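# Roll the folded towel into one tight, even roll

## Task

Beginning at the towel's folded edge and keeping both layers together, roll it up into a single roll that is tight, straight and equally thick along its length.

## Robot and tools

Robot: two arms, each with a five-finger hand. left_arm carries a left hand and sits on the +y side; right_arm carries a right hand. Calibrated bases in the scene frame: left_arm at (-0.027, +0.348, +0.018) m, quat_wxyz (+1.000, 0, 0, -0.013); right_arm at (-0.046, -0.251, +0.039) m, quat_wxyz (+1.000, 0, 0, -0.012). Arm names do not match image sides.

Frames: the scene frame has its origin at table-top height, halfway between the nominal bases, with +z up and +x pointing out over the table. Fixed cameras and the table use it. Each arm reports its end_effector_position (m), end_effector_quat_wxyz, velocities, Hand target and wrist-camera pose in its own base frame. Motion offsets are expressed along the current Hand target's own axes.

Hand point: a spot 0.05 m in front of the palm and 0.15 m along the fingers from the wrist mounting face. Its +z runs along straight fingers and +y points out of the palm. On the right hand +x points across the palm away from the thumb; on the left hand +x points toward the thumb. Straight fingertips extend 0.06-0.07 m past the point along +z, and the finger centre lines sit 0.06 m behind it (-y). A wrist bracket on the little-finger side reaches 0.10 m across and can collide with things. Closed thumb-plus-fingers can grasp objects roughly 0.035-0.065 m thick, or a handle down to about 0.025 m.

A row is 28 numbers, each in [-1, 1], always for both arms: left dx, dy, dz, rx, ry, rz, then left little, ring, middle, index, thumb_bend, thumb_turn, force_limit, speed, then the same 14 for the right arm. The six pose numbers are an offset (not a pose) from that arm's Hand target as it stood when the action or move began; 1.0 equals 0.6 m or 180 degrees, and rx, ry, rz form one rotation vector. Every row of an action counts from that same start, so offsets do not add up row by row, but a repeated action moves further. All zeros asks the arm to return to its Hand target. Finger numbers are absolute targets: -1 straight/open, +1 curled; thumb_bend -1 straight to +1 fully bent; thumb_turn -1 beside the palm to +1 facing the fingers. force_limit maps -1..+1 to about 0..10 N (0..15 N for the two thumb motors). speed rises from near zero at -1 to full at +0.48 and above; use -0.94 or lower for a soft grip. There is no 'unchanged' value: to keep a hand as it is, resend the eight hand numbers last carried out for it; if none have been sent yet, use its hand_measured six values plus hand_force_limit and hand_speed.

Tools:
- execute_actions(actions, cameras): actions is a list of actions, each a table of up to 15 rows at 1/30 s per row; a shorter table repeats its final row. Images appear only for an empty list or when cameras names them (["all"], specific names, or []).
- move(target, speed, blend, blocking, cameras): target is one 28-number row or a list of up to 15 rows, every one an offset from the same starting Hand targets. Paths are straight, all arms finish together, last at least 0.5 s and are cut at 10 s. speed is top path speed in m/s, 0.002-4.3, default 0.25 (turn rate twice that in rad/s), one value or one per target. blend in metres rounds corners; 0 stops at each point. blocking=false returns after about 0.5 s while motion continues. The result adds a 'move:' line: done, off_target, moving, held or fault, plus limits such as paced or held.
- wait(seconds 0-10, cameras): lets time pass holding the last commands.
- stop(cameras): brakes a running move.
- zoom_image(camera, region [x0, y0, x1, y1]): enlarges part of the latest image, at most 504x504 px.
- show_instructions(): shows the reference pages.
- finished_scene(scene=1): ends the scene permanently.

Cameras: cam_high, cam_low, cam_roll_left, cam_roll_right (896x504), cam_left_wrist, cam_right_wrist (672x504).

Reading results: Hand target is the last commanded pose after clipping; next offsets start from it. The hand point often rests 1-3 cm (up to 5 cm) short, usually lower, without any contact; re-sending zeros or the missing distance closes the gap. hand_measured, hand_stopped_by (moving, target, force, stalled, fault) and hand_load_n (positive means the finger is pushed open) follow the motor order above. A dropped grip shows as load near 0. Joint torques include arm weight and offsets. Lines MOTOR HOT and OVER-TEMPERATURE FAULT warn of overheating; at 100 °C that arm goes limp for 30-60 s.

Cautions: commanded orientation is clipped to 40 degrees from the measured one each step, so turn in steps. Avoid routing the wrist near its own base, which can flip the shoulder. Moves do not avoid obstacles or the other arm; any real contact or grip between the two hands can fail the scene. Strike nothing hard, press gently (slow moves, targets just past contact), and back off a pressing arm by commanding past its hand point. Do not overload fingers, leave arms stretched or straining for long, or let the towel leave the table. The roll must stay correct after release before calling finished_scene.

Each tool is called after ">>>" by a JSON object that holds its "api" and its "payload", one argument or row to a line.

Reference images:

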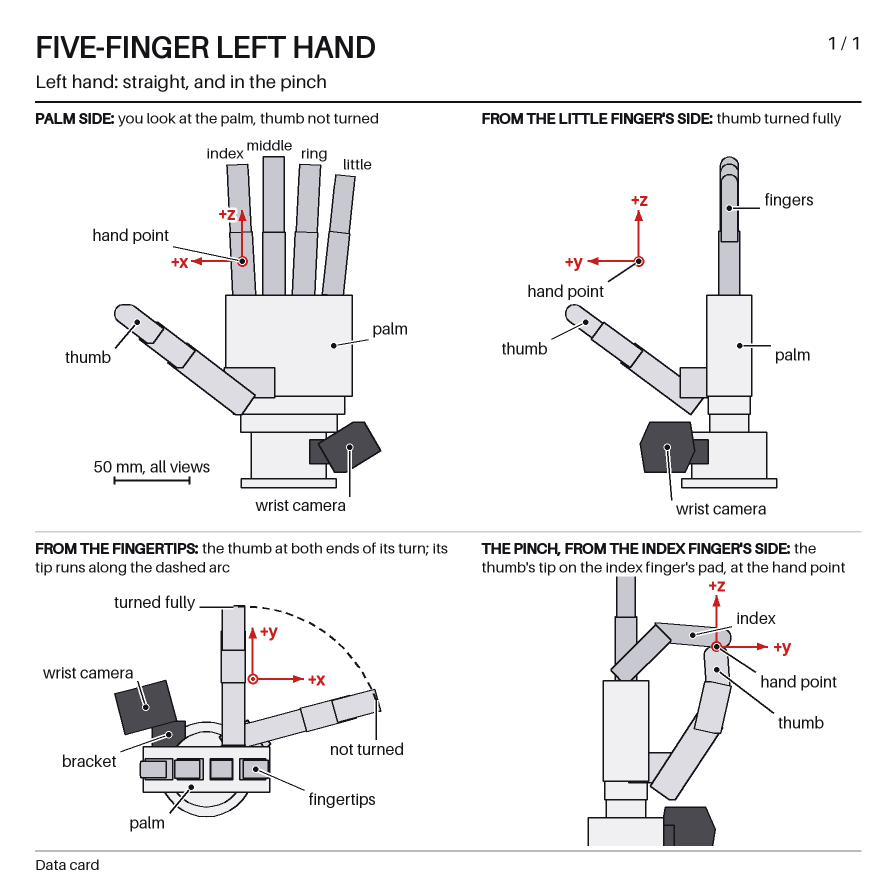

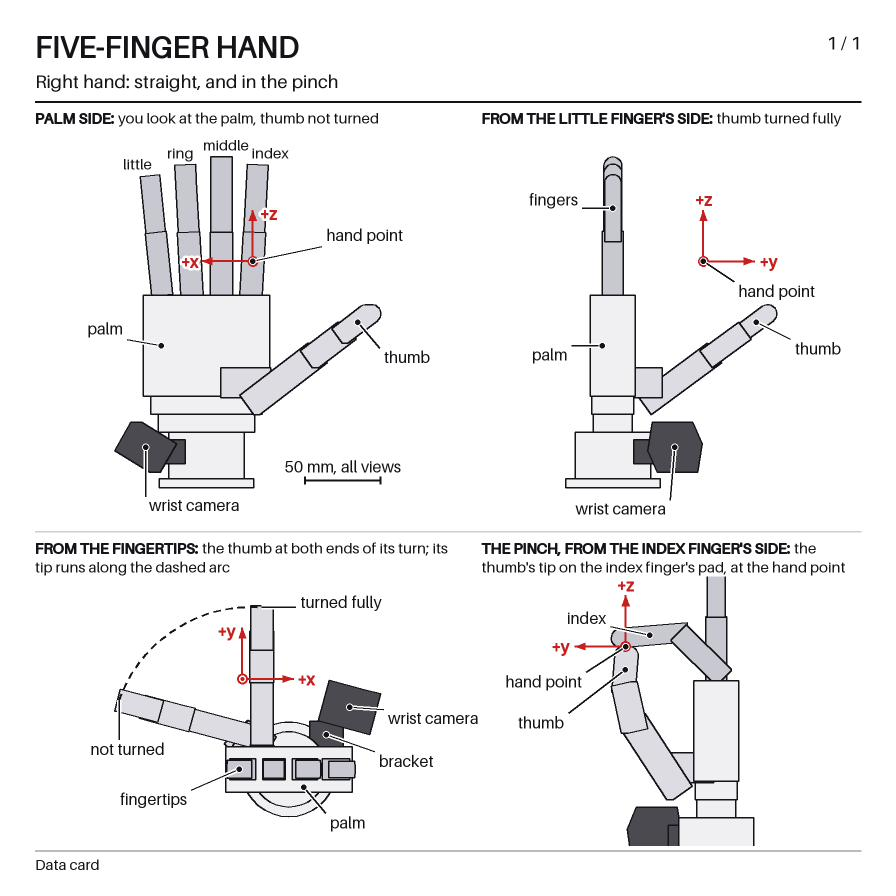

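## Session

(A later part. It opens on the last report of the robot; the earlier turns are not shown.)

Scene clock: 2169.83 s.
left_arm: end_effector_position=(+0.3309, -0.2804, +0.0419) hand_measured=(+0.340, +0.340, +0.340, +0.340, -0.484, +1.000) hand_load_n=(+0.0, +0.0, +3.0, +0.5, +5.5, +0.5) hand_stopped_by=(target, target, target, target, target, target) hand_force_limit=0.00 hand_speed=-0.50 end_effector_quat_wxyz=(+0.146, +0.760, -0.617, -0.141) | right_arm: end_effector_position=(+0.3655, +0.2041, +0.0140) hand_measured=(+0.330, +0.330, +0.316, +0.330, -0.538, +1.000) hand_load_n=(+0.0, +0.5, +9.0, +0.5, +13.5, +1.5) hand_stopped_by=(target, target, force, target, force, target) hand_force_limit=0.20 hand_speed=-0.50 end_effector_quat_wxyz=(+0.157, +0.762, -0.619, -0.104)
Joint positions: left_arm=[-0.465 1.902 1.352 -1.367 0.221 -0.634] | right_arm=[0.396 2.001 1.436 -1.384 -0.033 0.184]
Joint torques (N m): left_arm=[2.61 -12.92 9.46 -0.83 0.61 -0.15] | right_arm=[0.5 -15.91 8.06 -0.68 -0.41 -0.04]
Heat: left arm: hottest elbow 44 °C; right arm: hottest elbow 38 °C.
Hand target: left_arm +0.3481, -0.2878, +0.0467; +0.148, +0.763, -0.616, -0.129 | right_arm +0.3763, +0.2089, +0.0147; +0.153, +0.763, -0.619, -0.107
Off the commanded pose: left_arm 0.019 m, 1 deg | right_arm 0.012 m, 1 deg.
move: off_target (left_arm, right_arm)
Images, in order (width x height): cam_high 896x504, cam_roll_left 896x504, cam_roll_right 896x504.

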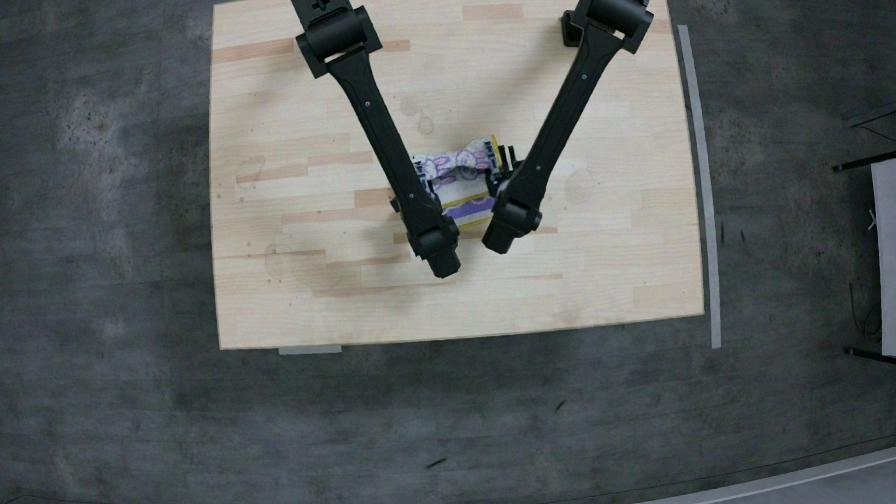

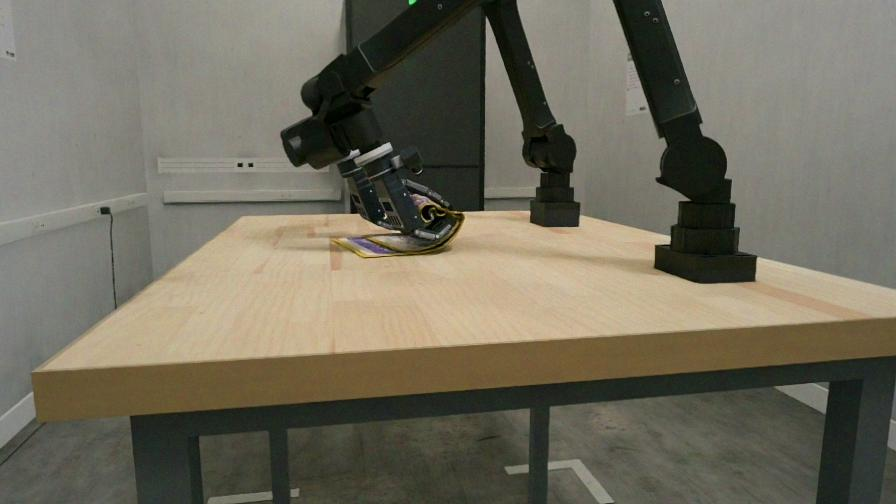

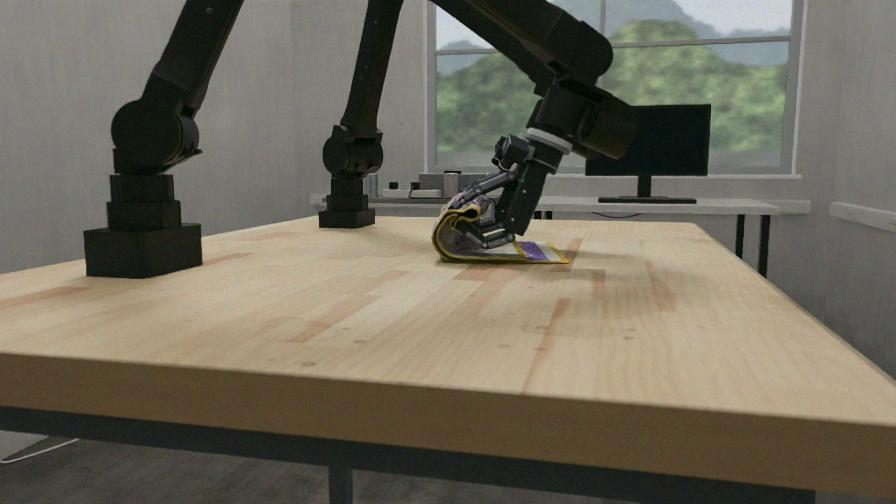

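>>> {"api": "move", "payload": {
  "target": [
    [0,0,0,0,0,0,0.2,0.2,0.2,0.2,-1,1,0,-0.2,0,0,0,0,0,0,0.33,0.33,0.33,0.33,-0.49,1,0.2,-0.5],
    [-0.13,0,0,0,0,0,0.2,0.2,0.2,0.2,-1,1,0,-0.2,0,0,0,0,0,0,0.33,0.33,0.33,0.33,-0.49,1,0.2,-0.5]
  ],
  "speed": 0.1,
  "cameras": ["cam_high","cam_roll_left","cam_roll_right"]
}}

>>> {"api": "zoom_image", "payload": {
  "camera": "cam_roll_right",
  "region": [380, 170, 620, 290]
}}

>>> {"api": "zoom_image", "payload": {
  "camera": "cam_roll_left",
  "region": [310, 160, 530, 280]
}}

>>> {"api": "zoom_image", "payload": {
  "camera": "cam_high",
  "region": [360, 60, 560, 260]
}}

Scene clock: 2177.57 s.
left_arm: end_effector_position=(+0.3292, -0.2146, +0.0438) hand_measured=(+0.200, +0.200, +0.200, +0.200, -1.000, +1.000) hand_load_n=(+0.0, +0.0, +0.0, +0.5, -0.5, +0.5) hand_stopped_by=(target, target, target, target, target, target) hand_force_limit=0.00 hand_speed=-0.20 end_effector_quat_wxyz=(+0.151, +0.762, -0.613, -0.141) | right_arm: end_effector_position=(+0.3651, +0.2052, +0.0143) hand_measured=(+0.330, +0.330, +0.316, +0.330, -0.538, +1.000) hand_load_n=(+0.0, +0.0, +9.0, +0.0, +14.0, +2.5) hand_stopped_by=(target, target, force, target, force, target) hand_force_limit=0.20 hand_speed=-0.50 end_effector_quat_wxyz=(+0.156, +0.762, -0.620, -0.106)
Joint positions: left_arm=[-0.34 1.845 1.263 -1.362 0.189 -0.52] | right_arm=[0.396 2.001 1.436 -1.384 -0.039 0.184]
Joint torques (N m): left_arm=[2.73 -14.45 5.29 -0.1 0.1 -0.08] | right_arm=[-0.03 -15.62 8.02 -0.65 -0.2 -0.05]
Heat: left arm: hottest elbow 44 °C; right arm: hottest elbow 39 °C.
Hand target: left_arm +0.3320, -0.2116, +0.0478; +0.148, +0.763, -0.616, -0.129 | right_arm +0.3762, +0.2089, +0.0147; +0.153, +0.763, -0.619, -0.107
Off the commanded pose: left_arm 0.006 m, 1 deg | right_arm 0.012 m, 0 deg.
move: off_target (right_arm)
Images, in order (width x height): cam_high 896x504, cam_roll_left 896x504, cam_roll_right 896x504.

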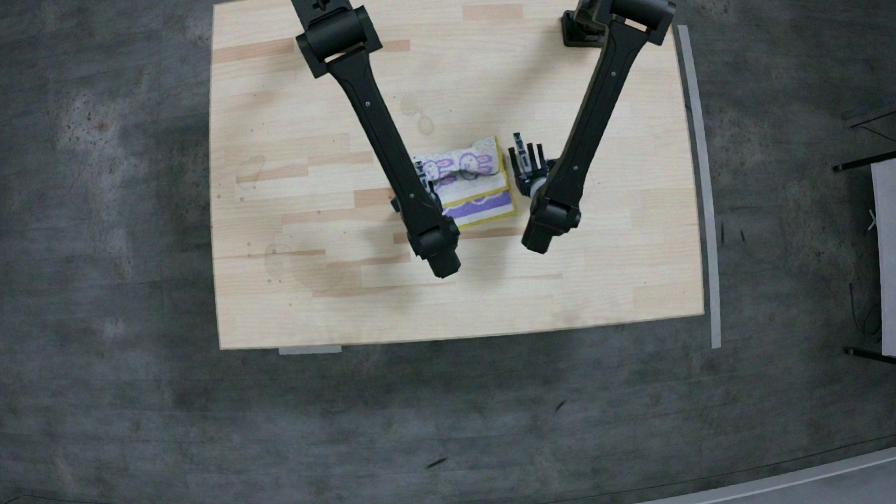

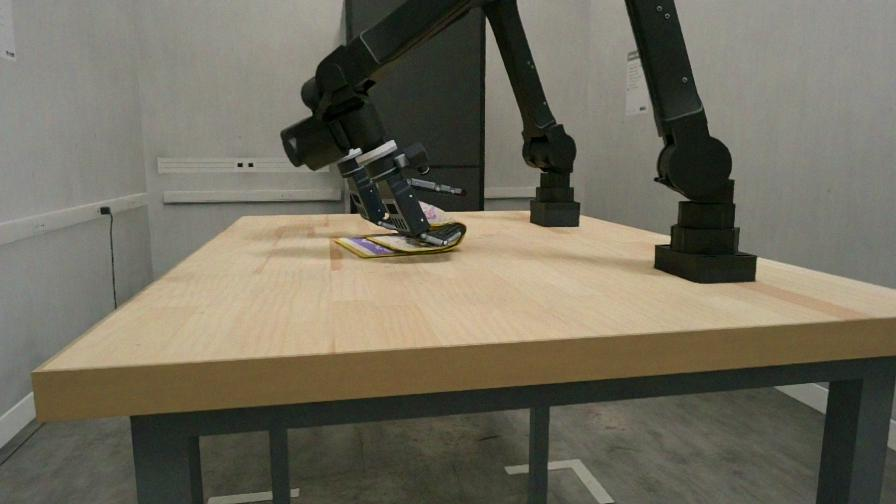

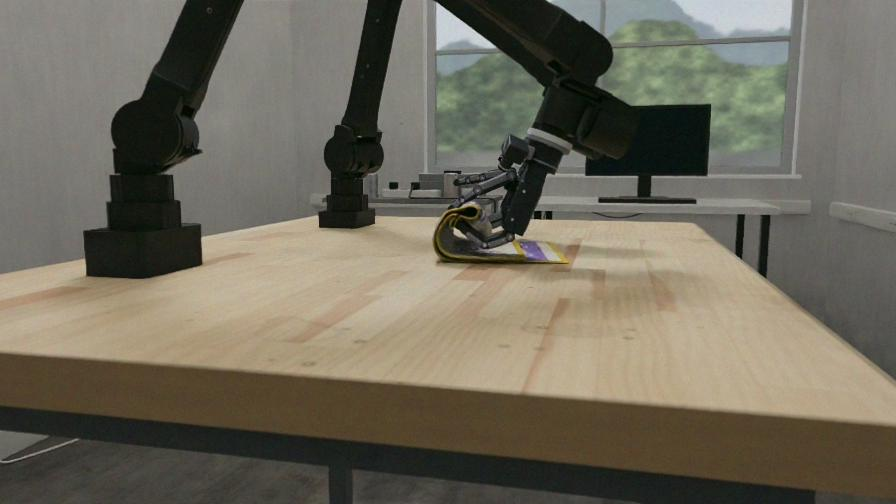

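Scaled by 2.100 from the camera's 896x504 image, which has a finer 1280x720 frame.

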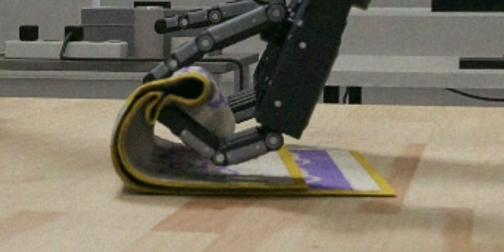

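Scaled by 2.291 from the camera's 896x504 image, which has a finer 1280x720 frame.

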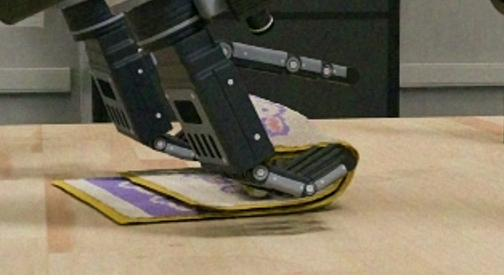

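Scaled by 2.520 from the camera's 896x504 image, which has a finer 1280x720 frame.

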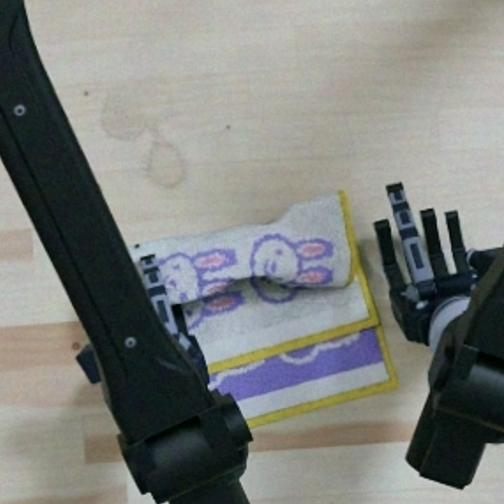

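>>> {"api": "move", "payload": {
  "target": [
    [0,0.1309,-0.2347,0.4556,0,0,0.2,0.2,0.2,0.2,-1,1,0,-0.2,0,0,0,0,0,0,0.33,0.33,0.33,0.33,-0.49,1,0.2,-0.5],
    [0.124,0.072,-0.1003,0.4556,0,0,-0.6,-0.6,-0.6,-0.6,-1,1,0,-0.2,0,0,0,0,0,0,0.33,0.33,0.33,0.33,-0.49,1,0.2,-0.5]
  ],
  "speed": 0.25,
  "blend": 0.02,
  "cameras": ["cam_high","cam_roll_left","cam_roll_right"]
}}

>>> {"api": "zoom_image", "payload": {
  "camera": "cam_roll_right",
  "region": [380, 170, 620, 290]
}}

>>> {"api": "zoom_image", "payload": {
  "camera": "cam_roll_left",
  "region": [310, 160, 530, 280]
}}

>>> {"api": "zoom_image", "payload": {
  "camera": "cam_high",
  "region": [360, 60, 560, 260]
}}

Scene clock: 2187.20 s.
left_arm: end_effector_position=(+0.3282, -0.2802, +0.1163) hand_measured=(-0.600, -0.600, -0.600, -0.600, -1.000, +1.000) hand_load_n=(+0.0, -0.5, +0.0, +0.0, -0.5, +0.0) hand_stopped_by=(target, target, target, target, target, target) hand_force_limit=0.00 hand_speed=-0.20 end_effector_quat_wxyz=(-0.392, +0.671, -0.554, +0.298) | right_arm: end_effector_position=(+0.3651, +0.2052, +0.0143) hand_measured=(+0.330, +0.330, +0.316, +0.330, -0.538, +1.000) hand_load_n=(+0.0, +0.0, +9.0, +0.5, +14.0, +3.0) hand_stopped_by=(target, target, force, target, force, target) hand_force_limit=0.20 hand_speed=-0.50 end_effector_quat_wxyz=(+0.156, +0.762, -0.620, -0.106)
Joint positions: left_arm=[-0.978 1.248 0.762 -0.552 -0.93 -0.895] | right_arm=[0.396 2.001 1.436 -1.384 -0.039 0.184]
Joint torques (N m): left_arm=[1.67 -6.3 8.29 1.59 -0.86 -0.22] | right_arm=[-0.38 -15.27 8.09 -0.55 -0.17 -0.07]
Heat: left arm: hottest elbow 43 °C; right arm: hottest elbow 40 °C.
Hand target: left_arm +0.3313, -0.2888, +0.1188; -0.389, +0.672, -0.550, +0.307 | right_arm +0.3762, +0.2089, +0.0147; +0.153, +0.763, -0.619, -0.107
Off the commanded pose: left_arm 0.010 m, 1 deg | right_arm 0.012 m, 0 deg.
move: off_target (right_arm)
Images, in order (width x height): cam_high 896x504, cam_roll_left 896x504, cam_roll_right 896x504.

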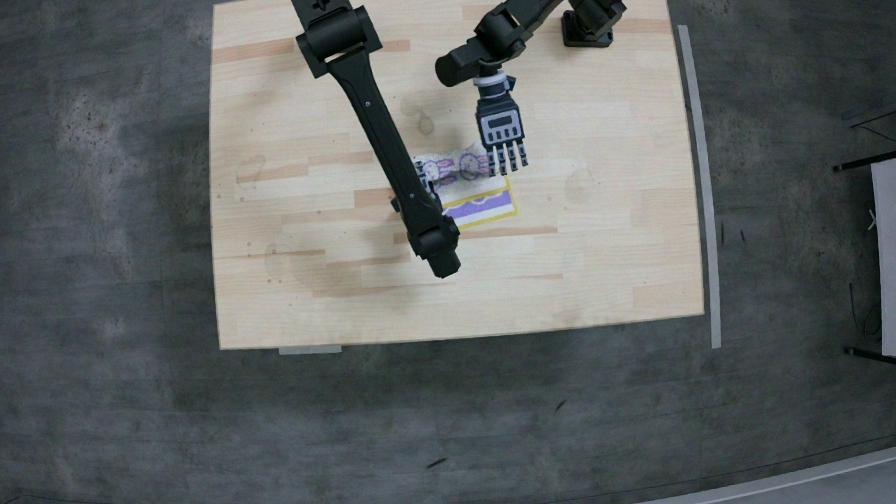

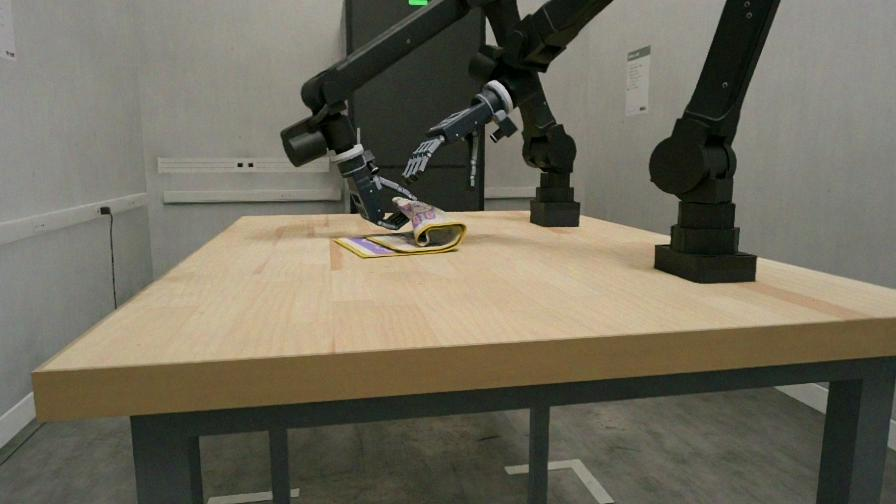

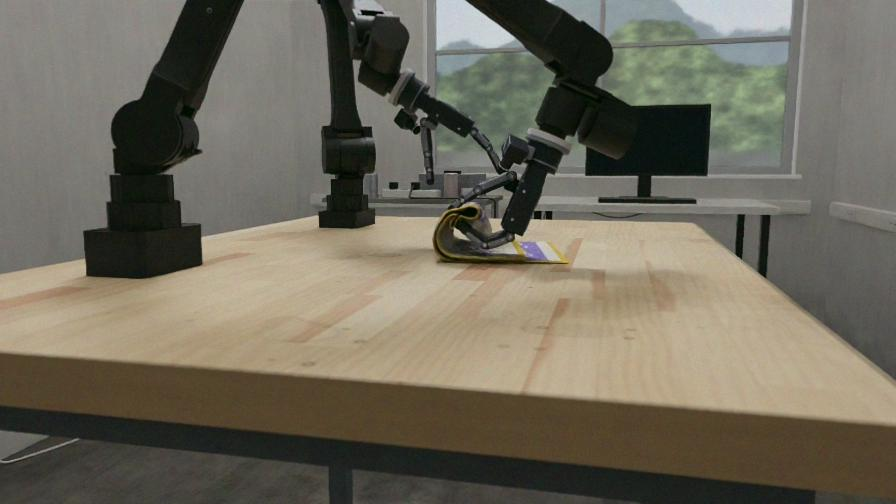

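Scaled by 2.100 from the camera's 896x504 image, which has a finer 1280x720 frame.

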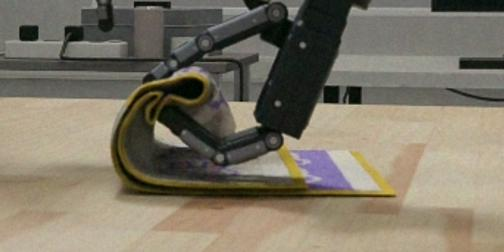

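Scaled by 2.291 from the camera's 896x504 image, which has a finer 1280x720 frame.

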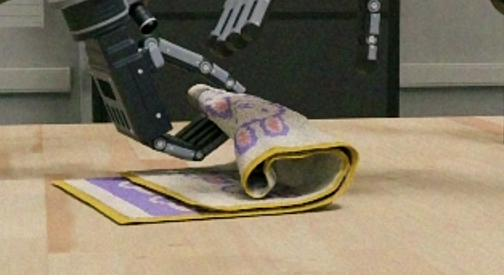

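Scaled by 2.520 from the camera's 896x504 image, which has a finer 1280x720 frame.

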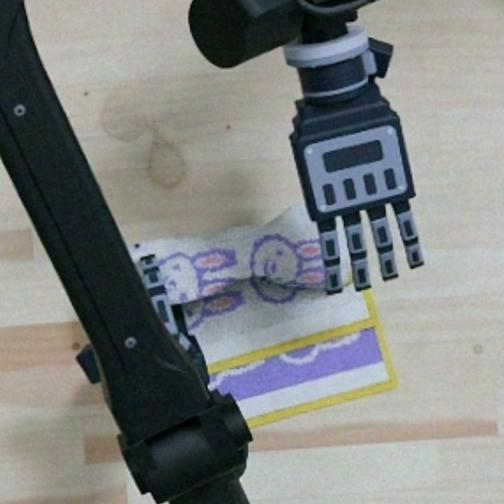

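>>> {"api": "move", "payload": {
  "target": [
    [0,0.0082,-0.0142,0,0,0,-0.6,-0.6,-0.6,-0.6,-1,1,0,-0.4,0,0,0,0,0,0,0.33,0.33,0.33,0.33,-0.49,1,0.2,-0.5],
    [0,0.1479,0.0665,0,0,0,-0.6,-0.6,-0.6,-0.6,-1,1,0,-0.4,0,0,0,0,0,0,0.33,0.33,0.33,0.33,-0.49,1,0.2,-0.5]
  ],
  "speed": 0.12,
  "cameras": ["cam_high","cam_roll_left","cam_roll_right"]
}}

>>> {"api": "zoom_image", "payload": {
  "camera": "cam_roll_left",
  "region": [310, 160, 530, 280]
}}

>>> {"api": "zoom_image", "payload": {
  "camera": "cam_high",
  "region": [360, 60, 560, 260]
}}

Scene clock: 2193.83 s.
left_arm: end_effector_position=(+0.3229, -0.2864, +0.0272) hand_measured=(-0.600, -0.600, -0.600, -0.600, -1.000, +1.000) hand_load_n=(+0.0, +0.0, +0.0, +0.0, +0.0, +0.0) hand_stopped_by=(target, target, target, target, target, target) hand_force_limit=0.00 hand_speed=-0.40 end_effector_quat_wxyz=(-0.389, +0.675, -0.547, +0.305) | right_arm: end_effector_position=(+0.3651, +0.2052, +0.0143) hand_measured=(+0.330, +0.330, +0.316, +0.330, -0.538, +1.000) hand_load_n=(+0.0, +0.0, +9.0, +0.5, +14.0, +3.0) hand_stopped_by=(target, target, force, target, force, target) hand_force_limit=0.20 hand_speed=-0.50 end_effector_quat_wxyz=(+0.156, +0.762, -0.620, -0.106)
Joint positions: left_arm=[-1.001 1.432 0.639 -0.26 -0.943 -0.942] | right_arm=[0.396 2.001 1.436 -1.384 -0.039 0.184]
Joint torques (N m): left_arm=[1.38 -7 5.74 1.57 -0.9 -0.17] | right_arm=[-0.21 -15.91 7.98 -0.61 -0.2 -0.06]
Heat: left arm: hottest elbow 43 °C; right arm: hottest elbow 40 °C.
Hand target: left_arm +0.3204, -0.2897, +0.0222; -0.389, +0.672, -0.550, +0.307 | right_arm +0.3762, +0.2089, +0.0147; +0.153, +0.763, -0.619, -0.107
Off the commanded pose: left_arm 0.006 m, 0 deg | right_arm 0.012 m, 0 deg.
move: off_target (right_arm)
Images, in order (width x height): cam_high 896x504, cam_roll_left 896x504, cam_roll_right 896x504.

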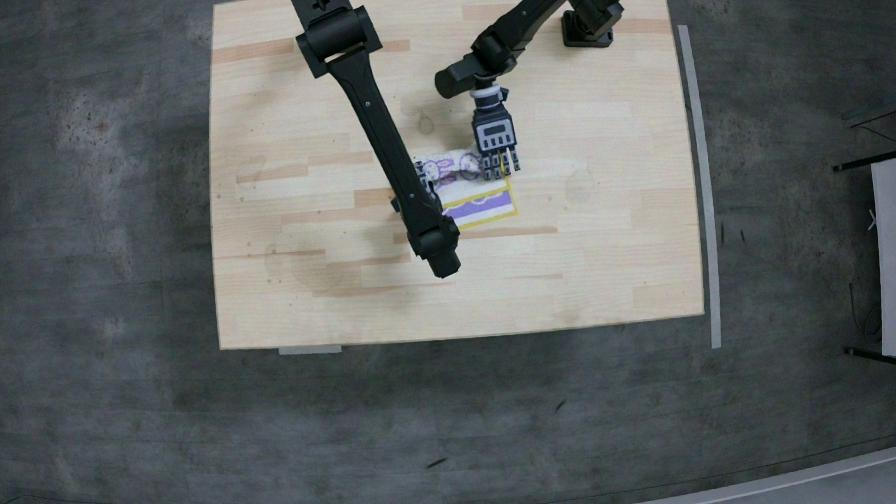

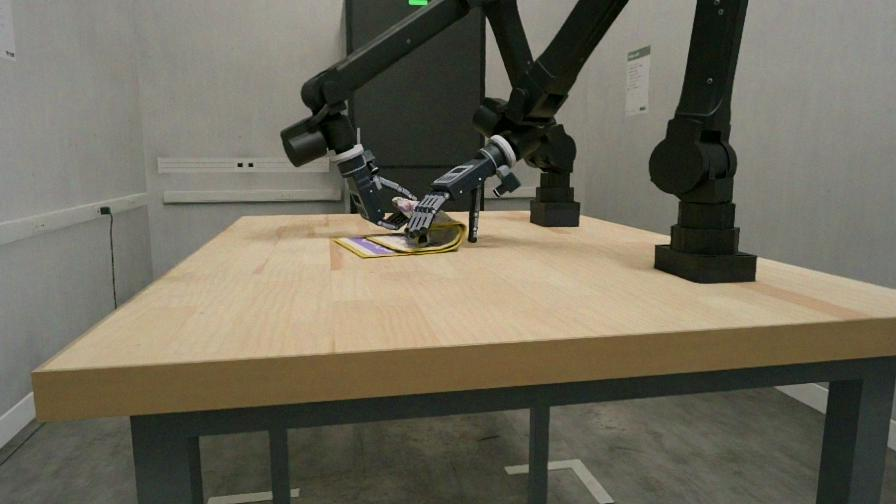

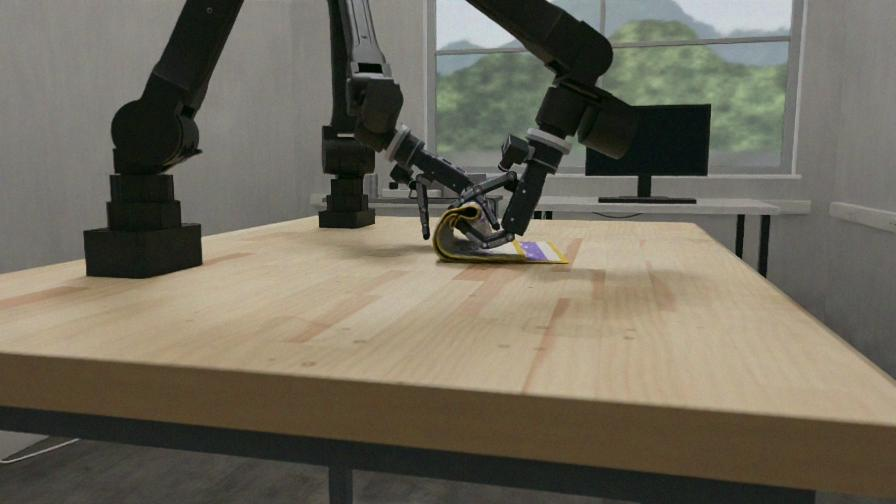

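Scaled by 2.291 from the camera's 896x504 image, which has a finer 1280x720 frame.

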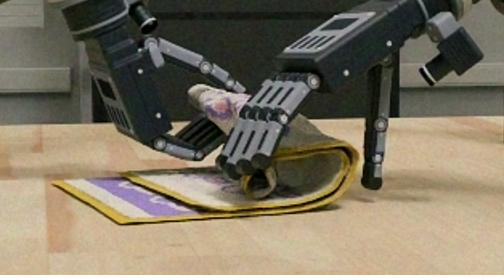

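Scaled by 2.520 from the camera's 896x504 image, which has a finer 1280x720 frame.

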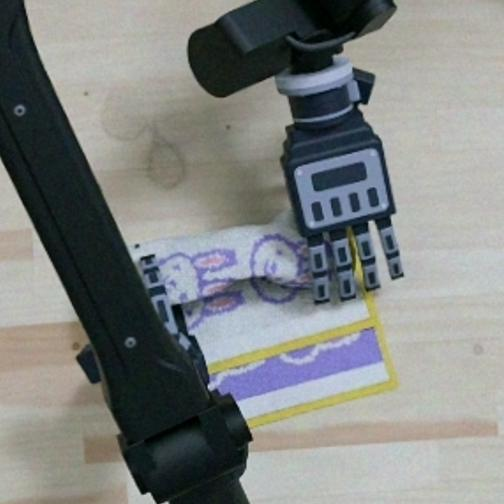

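>>> {"api": "move", "payload": {
  "target": [
    [0,0,0,0,0,0,-0.3,-0.3,-0.3,-0.3,-0.88,1,0,-0.4,0,0,0,0,0,0,0.33,0.33,0.33,0.33,-0.49,1,0.2,-0.5],
    [0,0,0,0,0,0,0.0,0.0,0.0,0.0,-0.75,1,0,-0.4,0,0,0,0,0,0,0.33,0.33,0.33,0.33,-0.49,1,0.2,-0.5]
  ],
  "speed": 0.12,
  "cameras": ["cam_high","cam_roll_left","cam_roll_right"]
}}

>>> {"api": "zoom_image", "payload": {
  "camera": "cam_roll_left",
  "region": [310, 160, 530, 280]
}}

>>> {"api": "zoom_image", "payload": {
  "camera": "cam_roll_right",
  "region": [380, 170, 620, 290]
}}

Scene clock: 2195.97 s.
left_arm: end_effector_position=(+0.3231, -0.2862, +0.0274) hand_measured=(+0.000, +0.000, +0.000, +0.000, -0.750, +1.000) hand_load_n=(+0.0, +0.0, +0.0, +0.0, +0.5, +0.0) hand_stopped_by=(target, target, target, target, target, target) hand_force_limit=0.00 hand_speed=-0.40 end_effector_quat_wxyz=(-0.390, +0.675, -0.547, +0.306) | right_arm: end_effector_position=(+0.3651, +0.2052, +0.0143) hand_measured=(+0.330, +0.330, +0.316, +0.330, -0.538, +1.000) hand_load_n=(+0.0, +0.5, +8.5, +0.5, +14.0, +2.5) hand_stopped_by=(target, target, force, target, force, target) hand_force_limit=0.20 hand_speed=-0.50 end_effector_quat_wxyz=(+0.156, +0.762, -0.620, -0.106)
Joint positions: left_arm=[-1.001 1.432 0.639 -0.26 -0.945 -0.942] | right_arm=[0.396 2.001 1.436 -1.384 -0.039 0.184]
Joint torques (N m): left_arm=[1.26 -7 5.71 1.58 -0.81 -0.17] | right_arm=[-0.26 -15.68 7.98 -0.68 -0.19 -0.05]
Heat: left arm: hottest elbow 42 °C; right arm: hottest elbow 40 °C.
Hand target: left_arm +0.3204, -0.2897, +0.0222; -0.389, +0.672, -0.550, +0.307 | right_arm +0.3762, +0.2089, +0.0147; +0.153, +0.763, -0.619, -0.107
Off the commanded pose: left_arm 0.007 m, 1 deg | right_arm 0.012 m, 0 deg.
move: off_target (right_arm)
Images, in order (width x height): cam_high 896x504, cam_roll_left 896x504, cam_roll_right 896x504.

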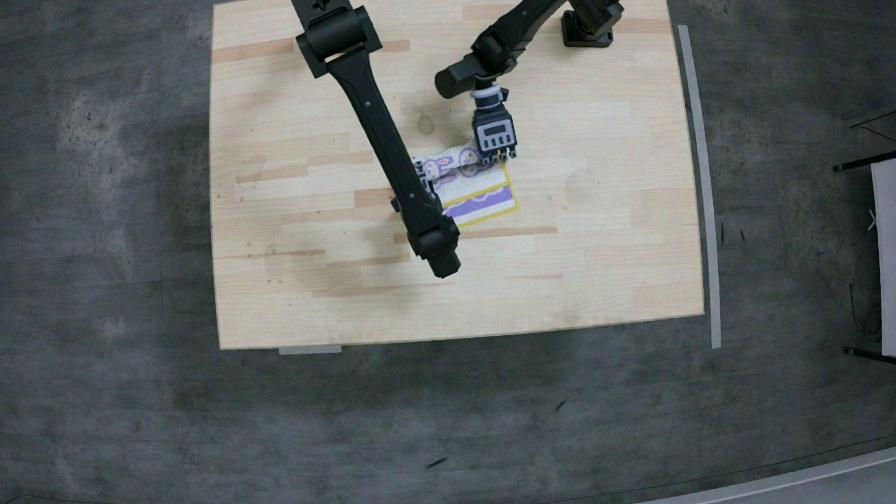

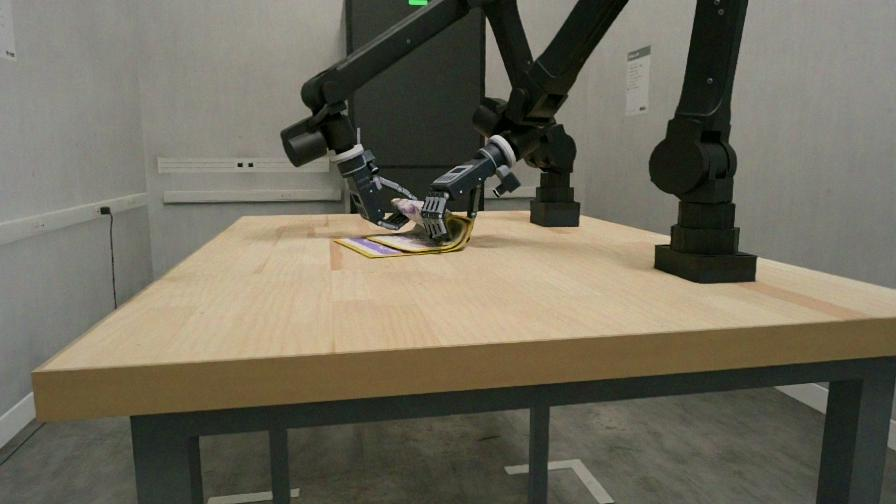

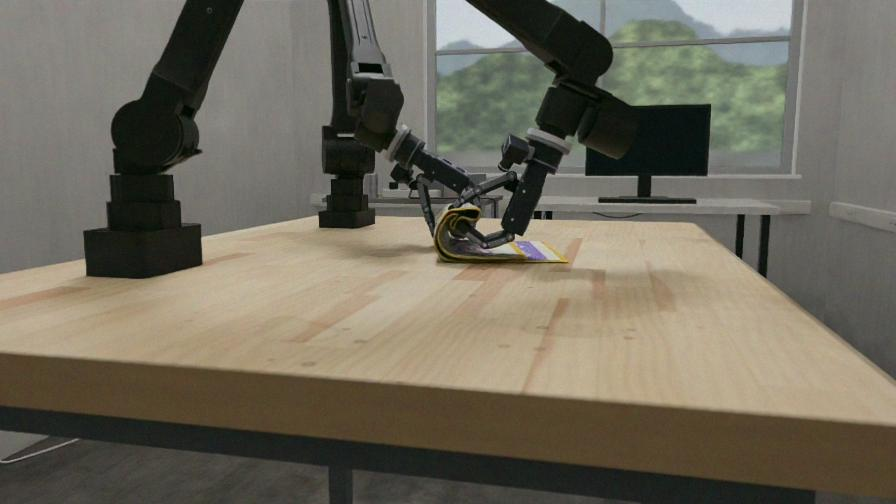

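Scaled by 2.291 from the camera's 896x504 image, which has a finer 1280x720 frame.

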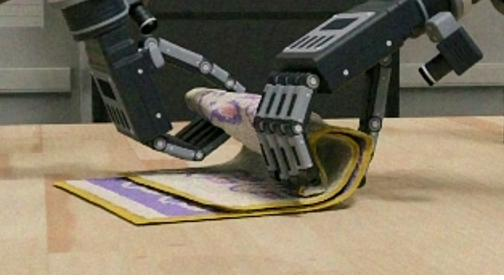

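Scaled by 2.100 from the camera's 896x504 image, which has a finer 1280x720 frame.

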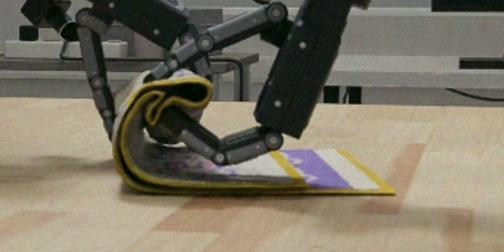

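>>> {"api": "move", "payload": {
  "target": [
    [0,-0.0125,0.0217,0,0,0,0.15,0.15,0.15,0.15,-0.6,1,0,-0.4,0,0,0,0,0,0,0.33,0.33,0.33,0.33,-0.49,1,0.2,-0.5],
    [0,-0.0125,0.0217,0,0,0,0.28,0.28,0.28,0.28,-0.52,1,0,-0.4,0,0,0,0,0,0,0.33,0.33,0.33,0.33,-0.49,1,0.2,-0.5]
  ],
  "speed": 0.06,
  "cameras": ["cam_high","cam_roll_left","cam_roll_right"]
}}

>>> {"api": "zoom_image", "payload": {
  "camera": "cam_roll_left",
  "region": [310, 160, 530, 280]
}}

>>> {"api": "zoom_image", "payload": {
  "camera": "cam_roll_right",
  "region": [380, 170, 620, 290]
}}

Scene clock: 2199.60 s.
left_arm: end_effector_position=(+0.3312, -0.2866, +0.0262) hand_measured=(+0.280, +0.280, +0.278, +0.280, -0.524, +1.000) hand_load_n=(-0.5, +0.0, +4.0, +0.5, +5.5, +0.5) hand_stopped_by=(target, target, target, target, target, target) hand_force_limit=0.00 hand_speed=-0.40 end_effector_quat_wxyz=(-0.390, +0.670, -0.552, +0.307) | right_arm: end_effector_position=(+0.3651, +0.2052, +0.0143) hand_measured=(+0.330, +0.330, +0.316, +0.330, -0.538, +1.000) hand_load_n=(+0.0, +0.0, +8.5, +0.5, +14.0, +2.0) hand_stopped_by=(target, target, force, target, force, target) hand_force_limit=0.20 hand_speed=-0.50 end_effector_quat_wxyz=(+0.156, +0.762, -0.620, -0.106)
Joint positions: left_arm=[-0.98 1.442 0.639 -0.21 -0.93 -0.889] | right_arm=[0.396 2.001 1.436 -1.384 -0.039 0.184]
Joint torques (N m): left_arm=[2.84 -7.12 6.06 1.78 -0.53 -0.11] | right_arm=[-0.03 -15.62 7.98 -0.64 -0.2 -0.06]
Heat: left arm: hottest elbow 42 °C; right arm: hottest elbow 41 °C.
Hand target: left_arm +0.3351, -0.2866, +0.0220; -0.389, +0.672, -0.550, +0.307 | right_arm +0.3762, +0.2089, +0.0147; +0.153, +0.763, -0.619, -0.107
Off the commanded pose: left_arm 0.006 m, 0 deg | right_arm 0.012 m, 0 deg.
move: off_target (right_arm)
Images, in order (width x height): cam_high 896x504, cam_roll_left 896x504, cam_roll_right 896x504.

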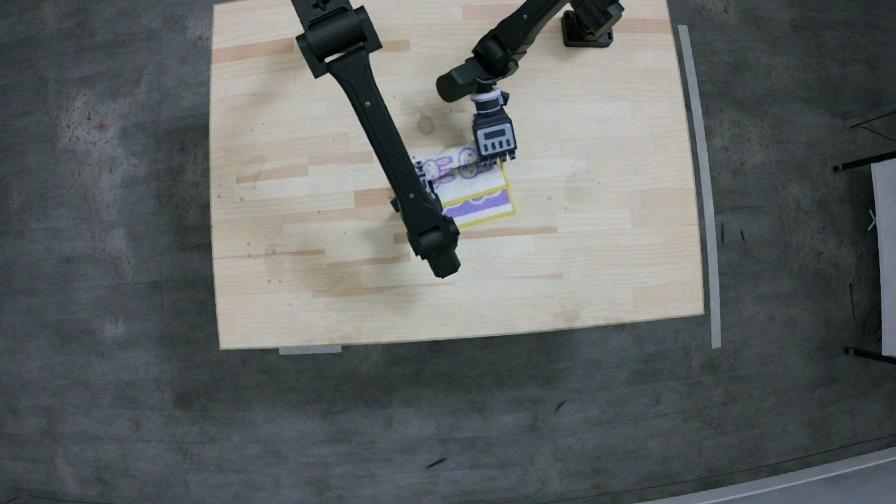

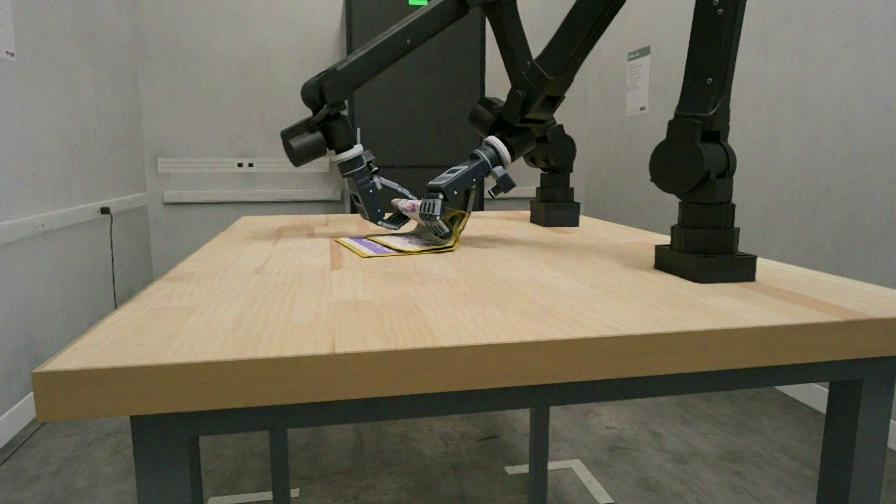

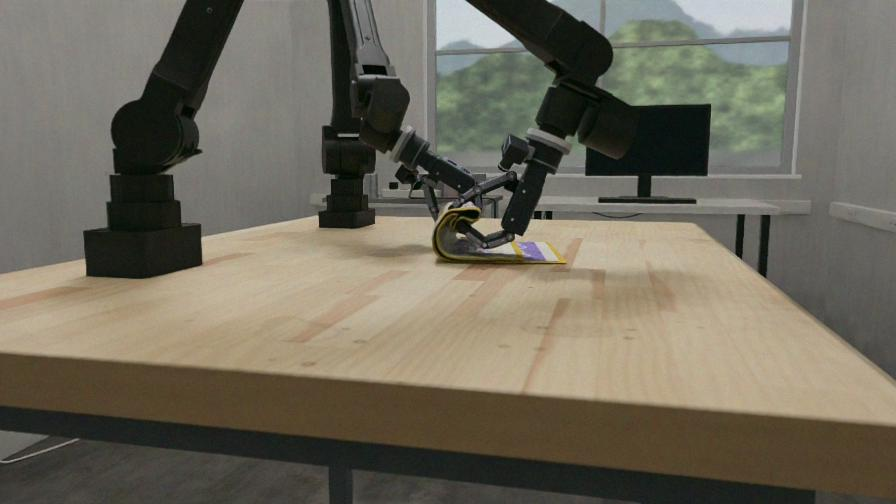

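Scaled by 2.291 from the camera's 896x504 image, which has a finer 1280x720 frame.

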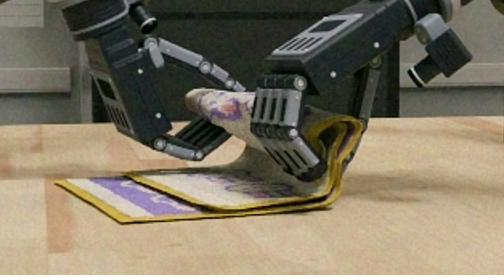

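Scaled by 2.100 from the camera's 896x504 image, which has a finer 1280x720 frame.

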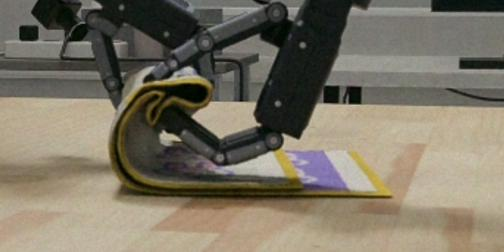

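>>> {"api": "move", "payload": {
  "target": [
    [0,0,0,0,0,0,0.28,0.28,0.28,0.28,-0.52,1,0,-0.4,0,0,0,0,0,0,0.2,0.2,0.2,0.2,-1,1,0,-0.2],
    [0,0,0,0,0,0,0.28,0.28,0.28,0.28,-0.52,1,0,-0.4,0.13,0,0,0,0,0,0.2,0.2,0.2,0.2,-1,1,0,-0.2]
  ],
  "speed": 0.1,
  "cameras": ["cam_high","cam_roll_left","cam_roll_right"]
}}

>>> {"api": "zoom_image", "payload": {
  "camera": "cam_roll_right",
  "region": [380, 170, 620, 290]
}}

>>> {"api": "zoom_image", "payload": {
  "camera": "cam_high",
  "region": [360, 60, 560, 260]
}}

Scene clock: 2203.53 s.
left_arm: end_effector_position=(+0.3313, -0.2874, +0.0262) hand_measured=(+0.280, +0.280, +0.278, +0.280, -0.524, +1.000) hand_load_n=(+0.0, +0.0, +3.5, +0.5, +5.0, +1.0) hand_stopped_by=(target, target, target, target, target, target) hand_force_limit=0.00 hand_speed=-0.40 end_effector_quat_wxyz=(-0.388, +0.671, -0.552, +0.308) | right_arm: end_effector_position=(+0.3895, +0.1348, +0.0141) hand_measured=(+0.200, +0.200, +0.200, +0.200, -1.000, +1.000) hand_load_n=(+0.0, +0.0, +0.5, +0.0, +0.0, +0.0) hand_stopped_by=(target, target, target, target, target, target) hand_force_limit=0.00 hand_speed=-0.20 end_effector_quat_wxyz=(+0.154, +0.759, -0.623, -0.107)
Joint positions: left_arm=[-0.98 1.442 0.639 -0.208 -0.927 -0.889] | right_arm=[0.255 2.001 1.436 -1.384 0.008 0.06]
Joint torques (N m): left_arm=[2.78 -7 6.04 1.66 -0.64 -0.12] | right_arm=[-0.09 -17.38 6.17 -0.44 0.04 -0.12]
Heat: left arm: hottest elbow 41 °C; right arm: hottest elbow 41 °C.
Hand target: left_arm +0.3351, -0.2866, +0.0220; -0.389, +0.672, -0.550, +0.307 | right_arm +0.3926, +0.1326, +0.0167; +0.153, +0.763, -0.619, -0.107
Off the commanded pose: left_arm 0.006 m, 0 deg | right_arm 0.005 m, 1 deg.
move: done
Images, in order (width x height): cam_high 896x504, cam_roll_left 896x504, cam_roll_right 896x504.

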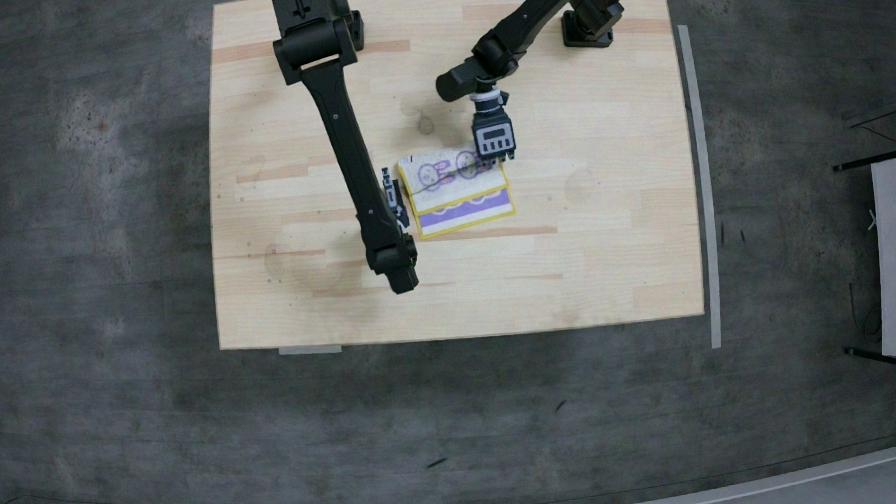

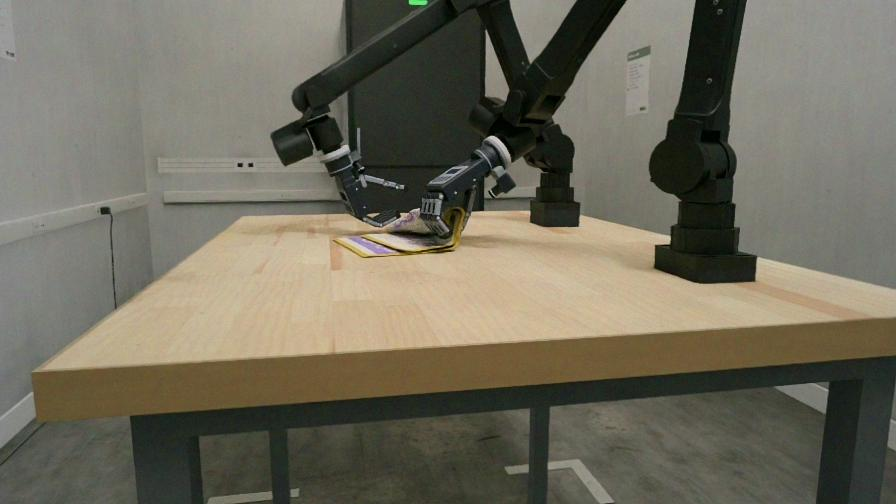

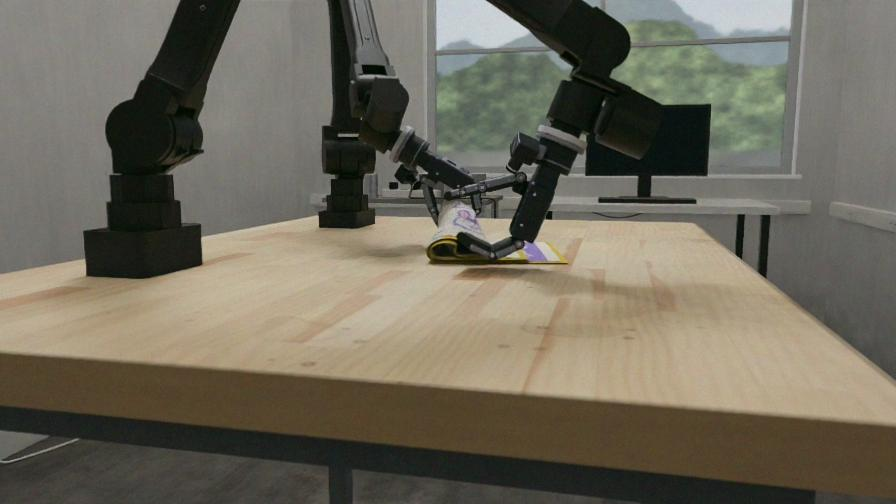

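Scaled by 2.100 from the camera's 896x504 image, which has a finer 1280x720 frame.

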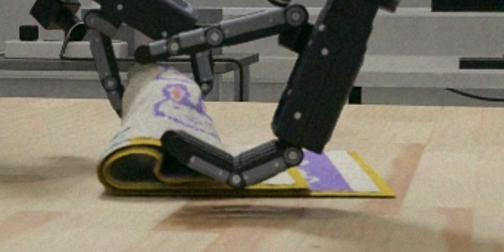

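Scaled by 2.520 from the camera's 896x504 image, which has a finer 1280x720 frame.

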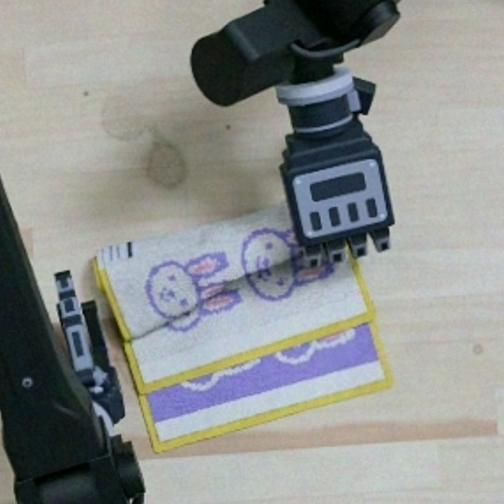

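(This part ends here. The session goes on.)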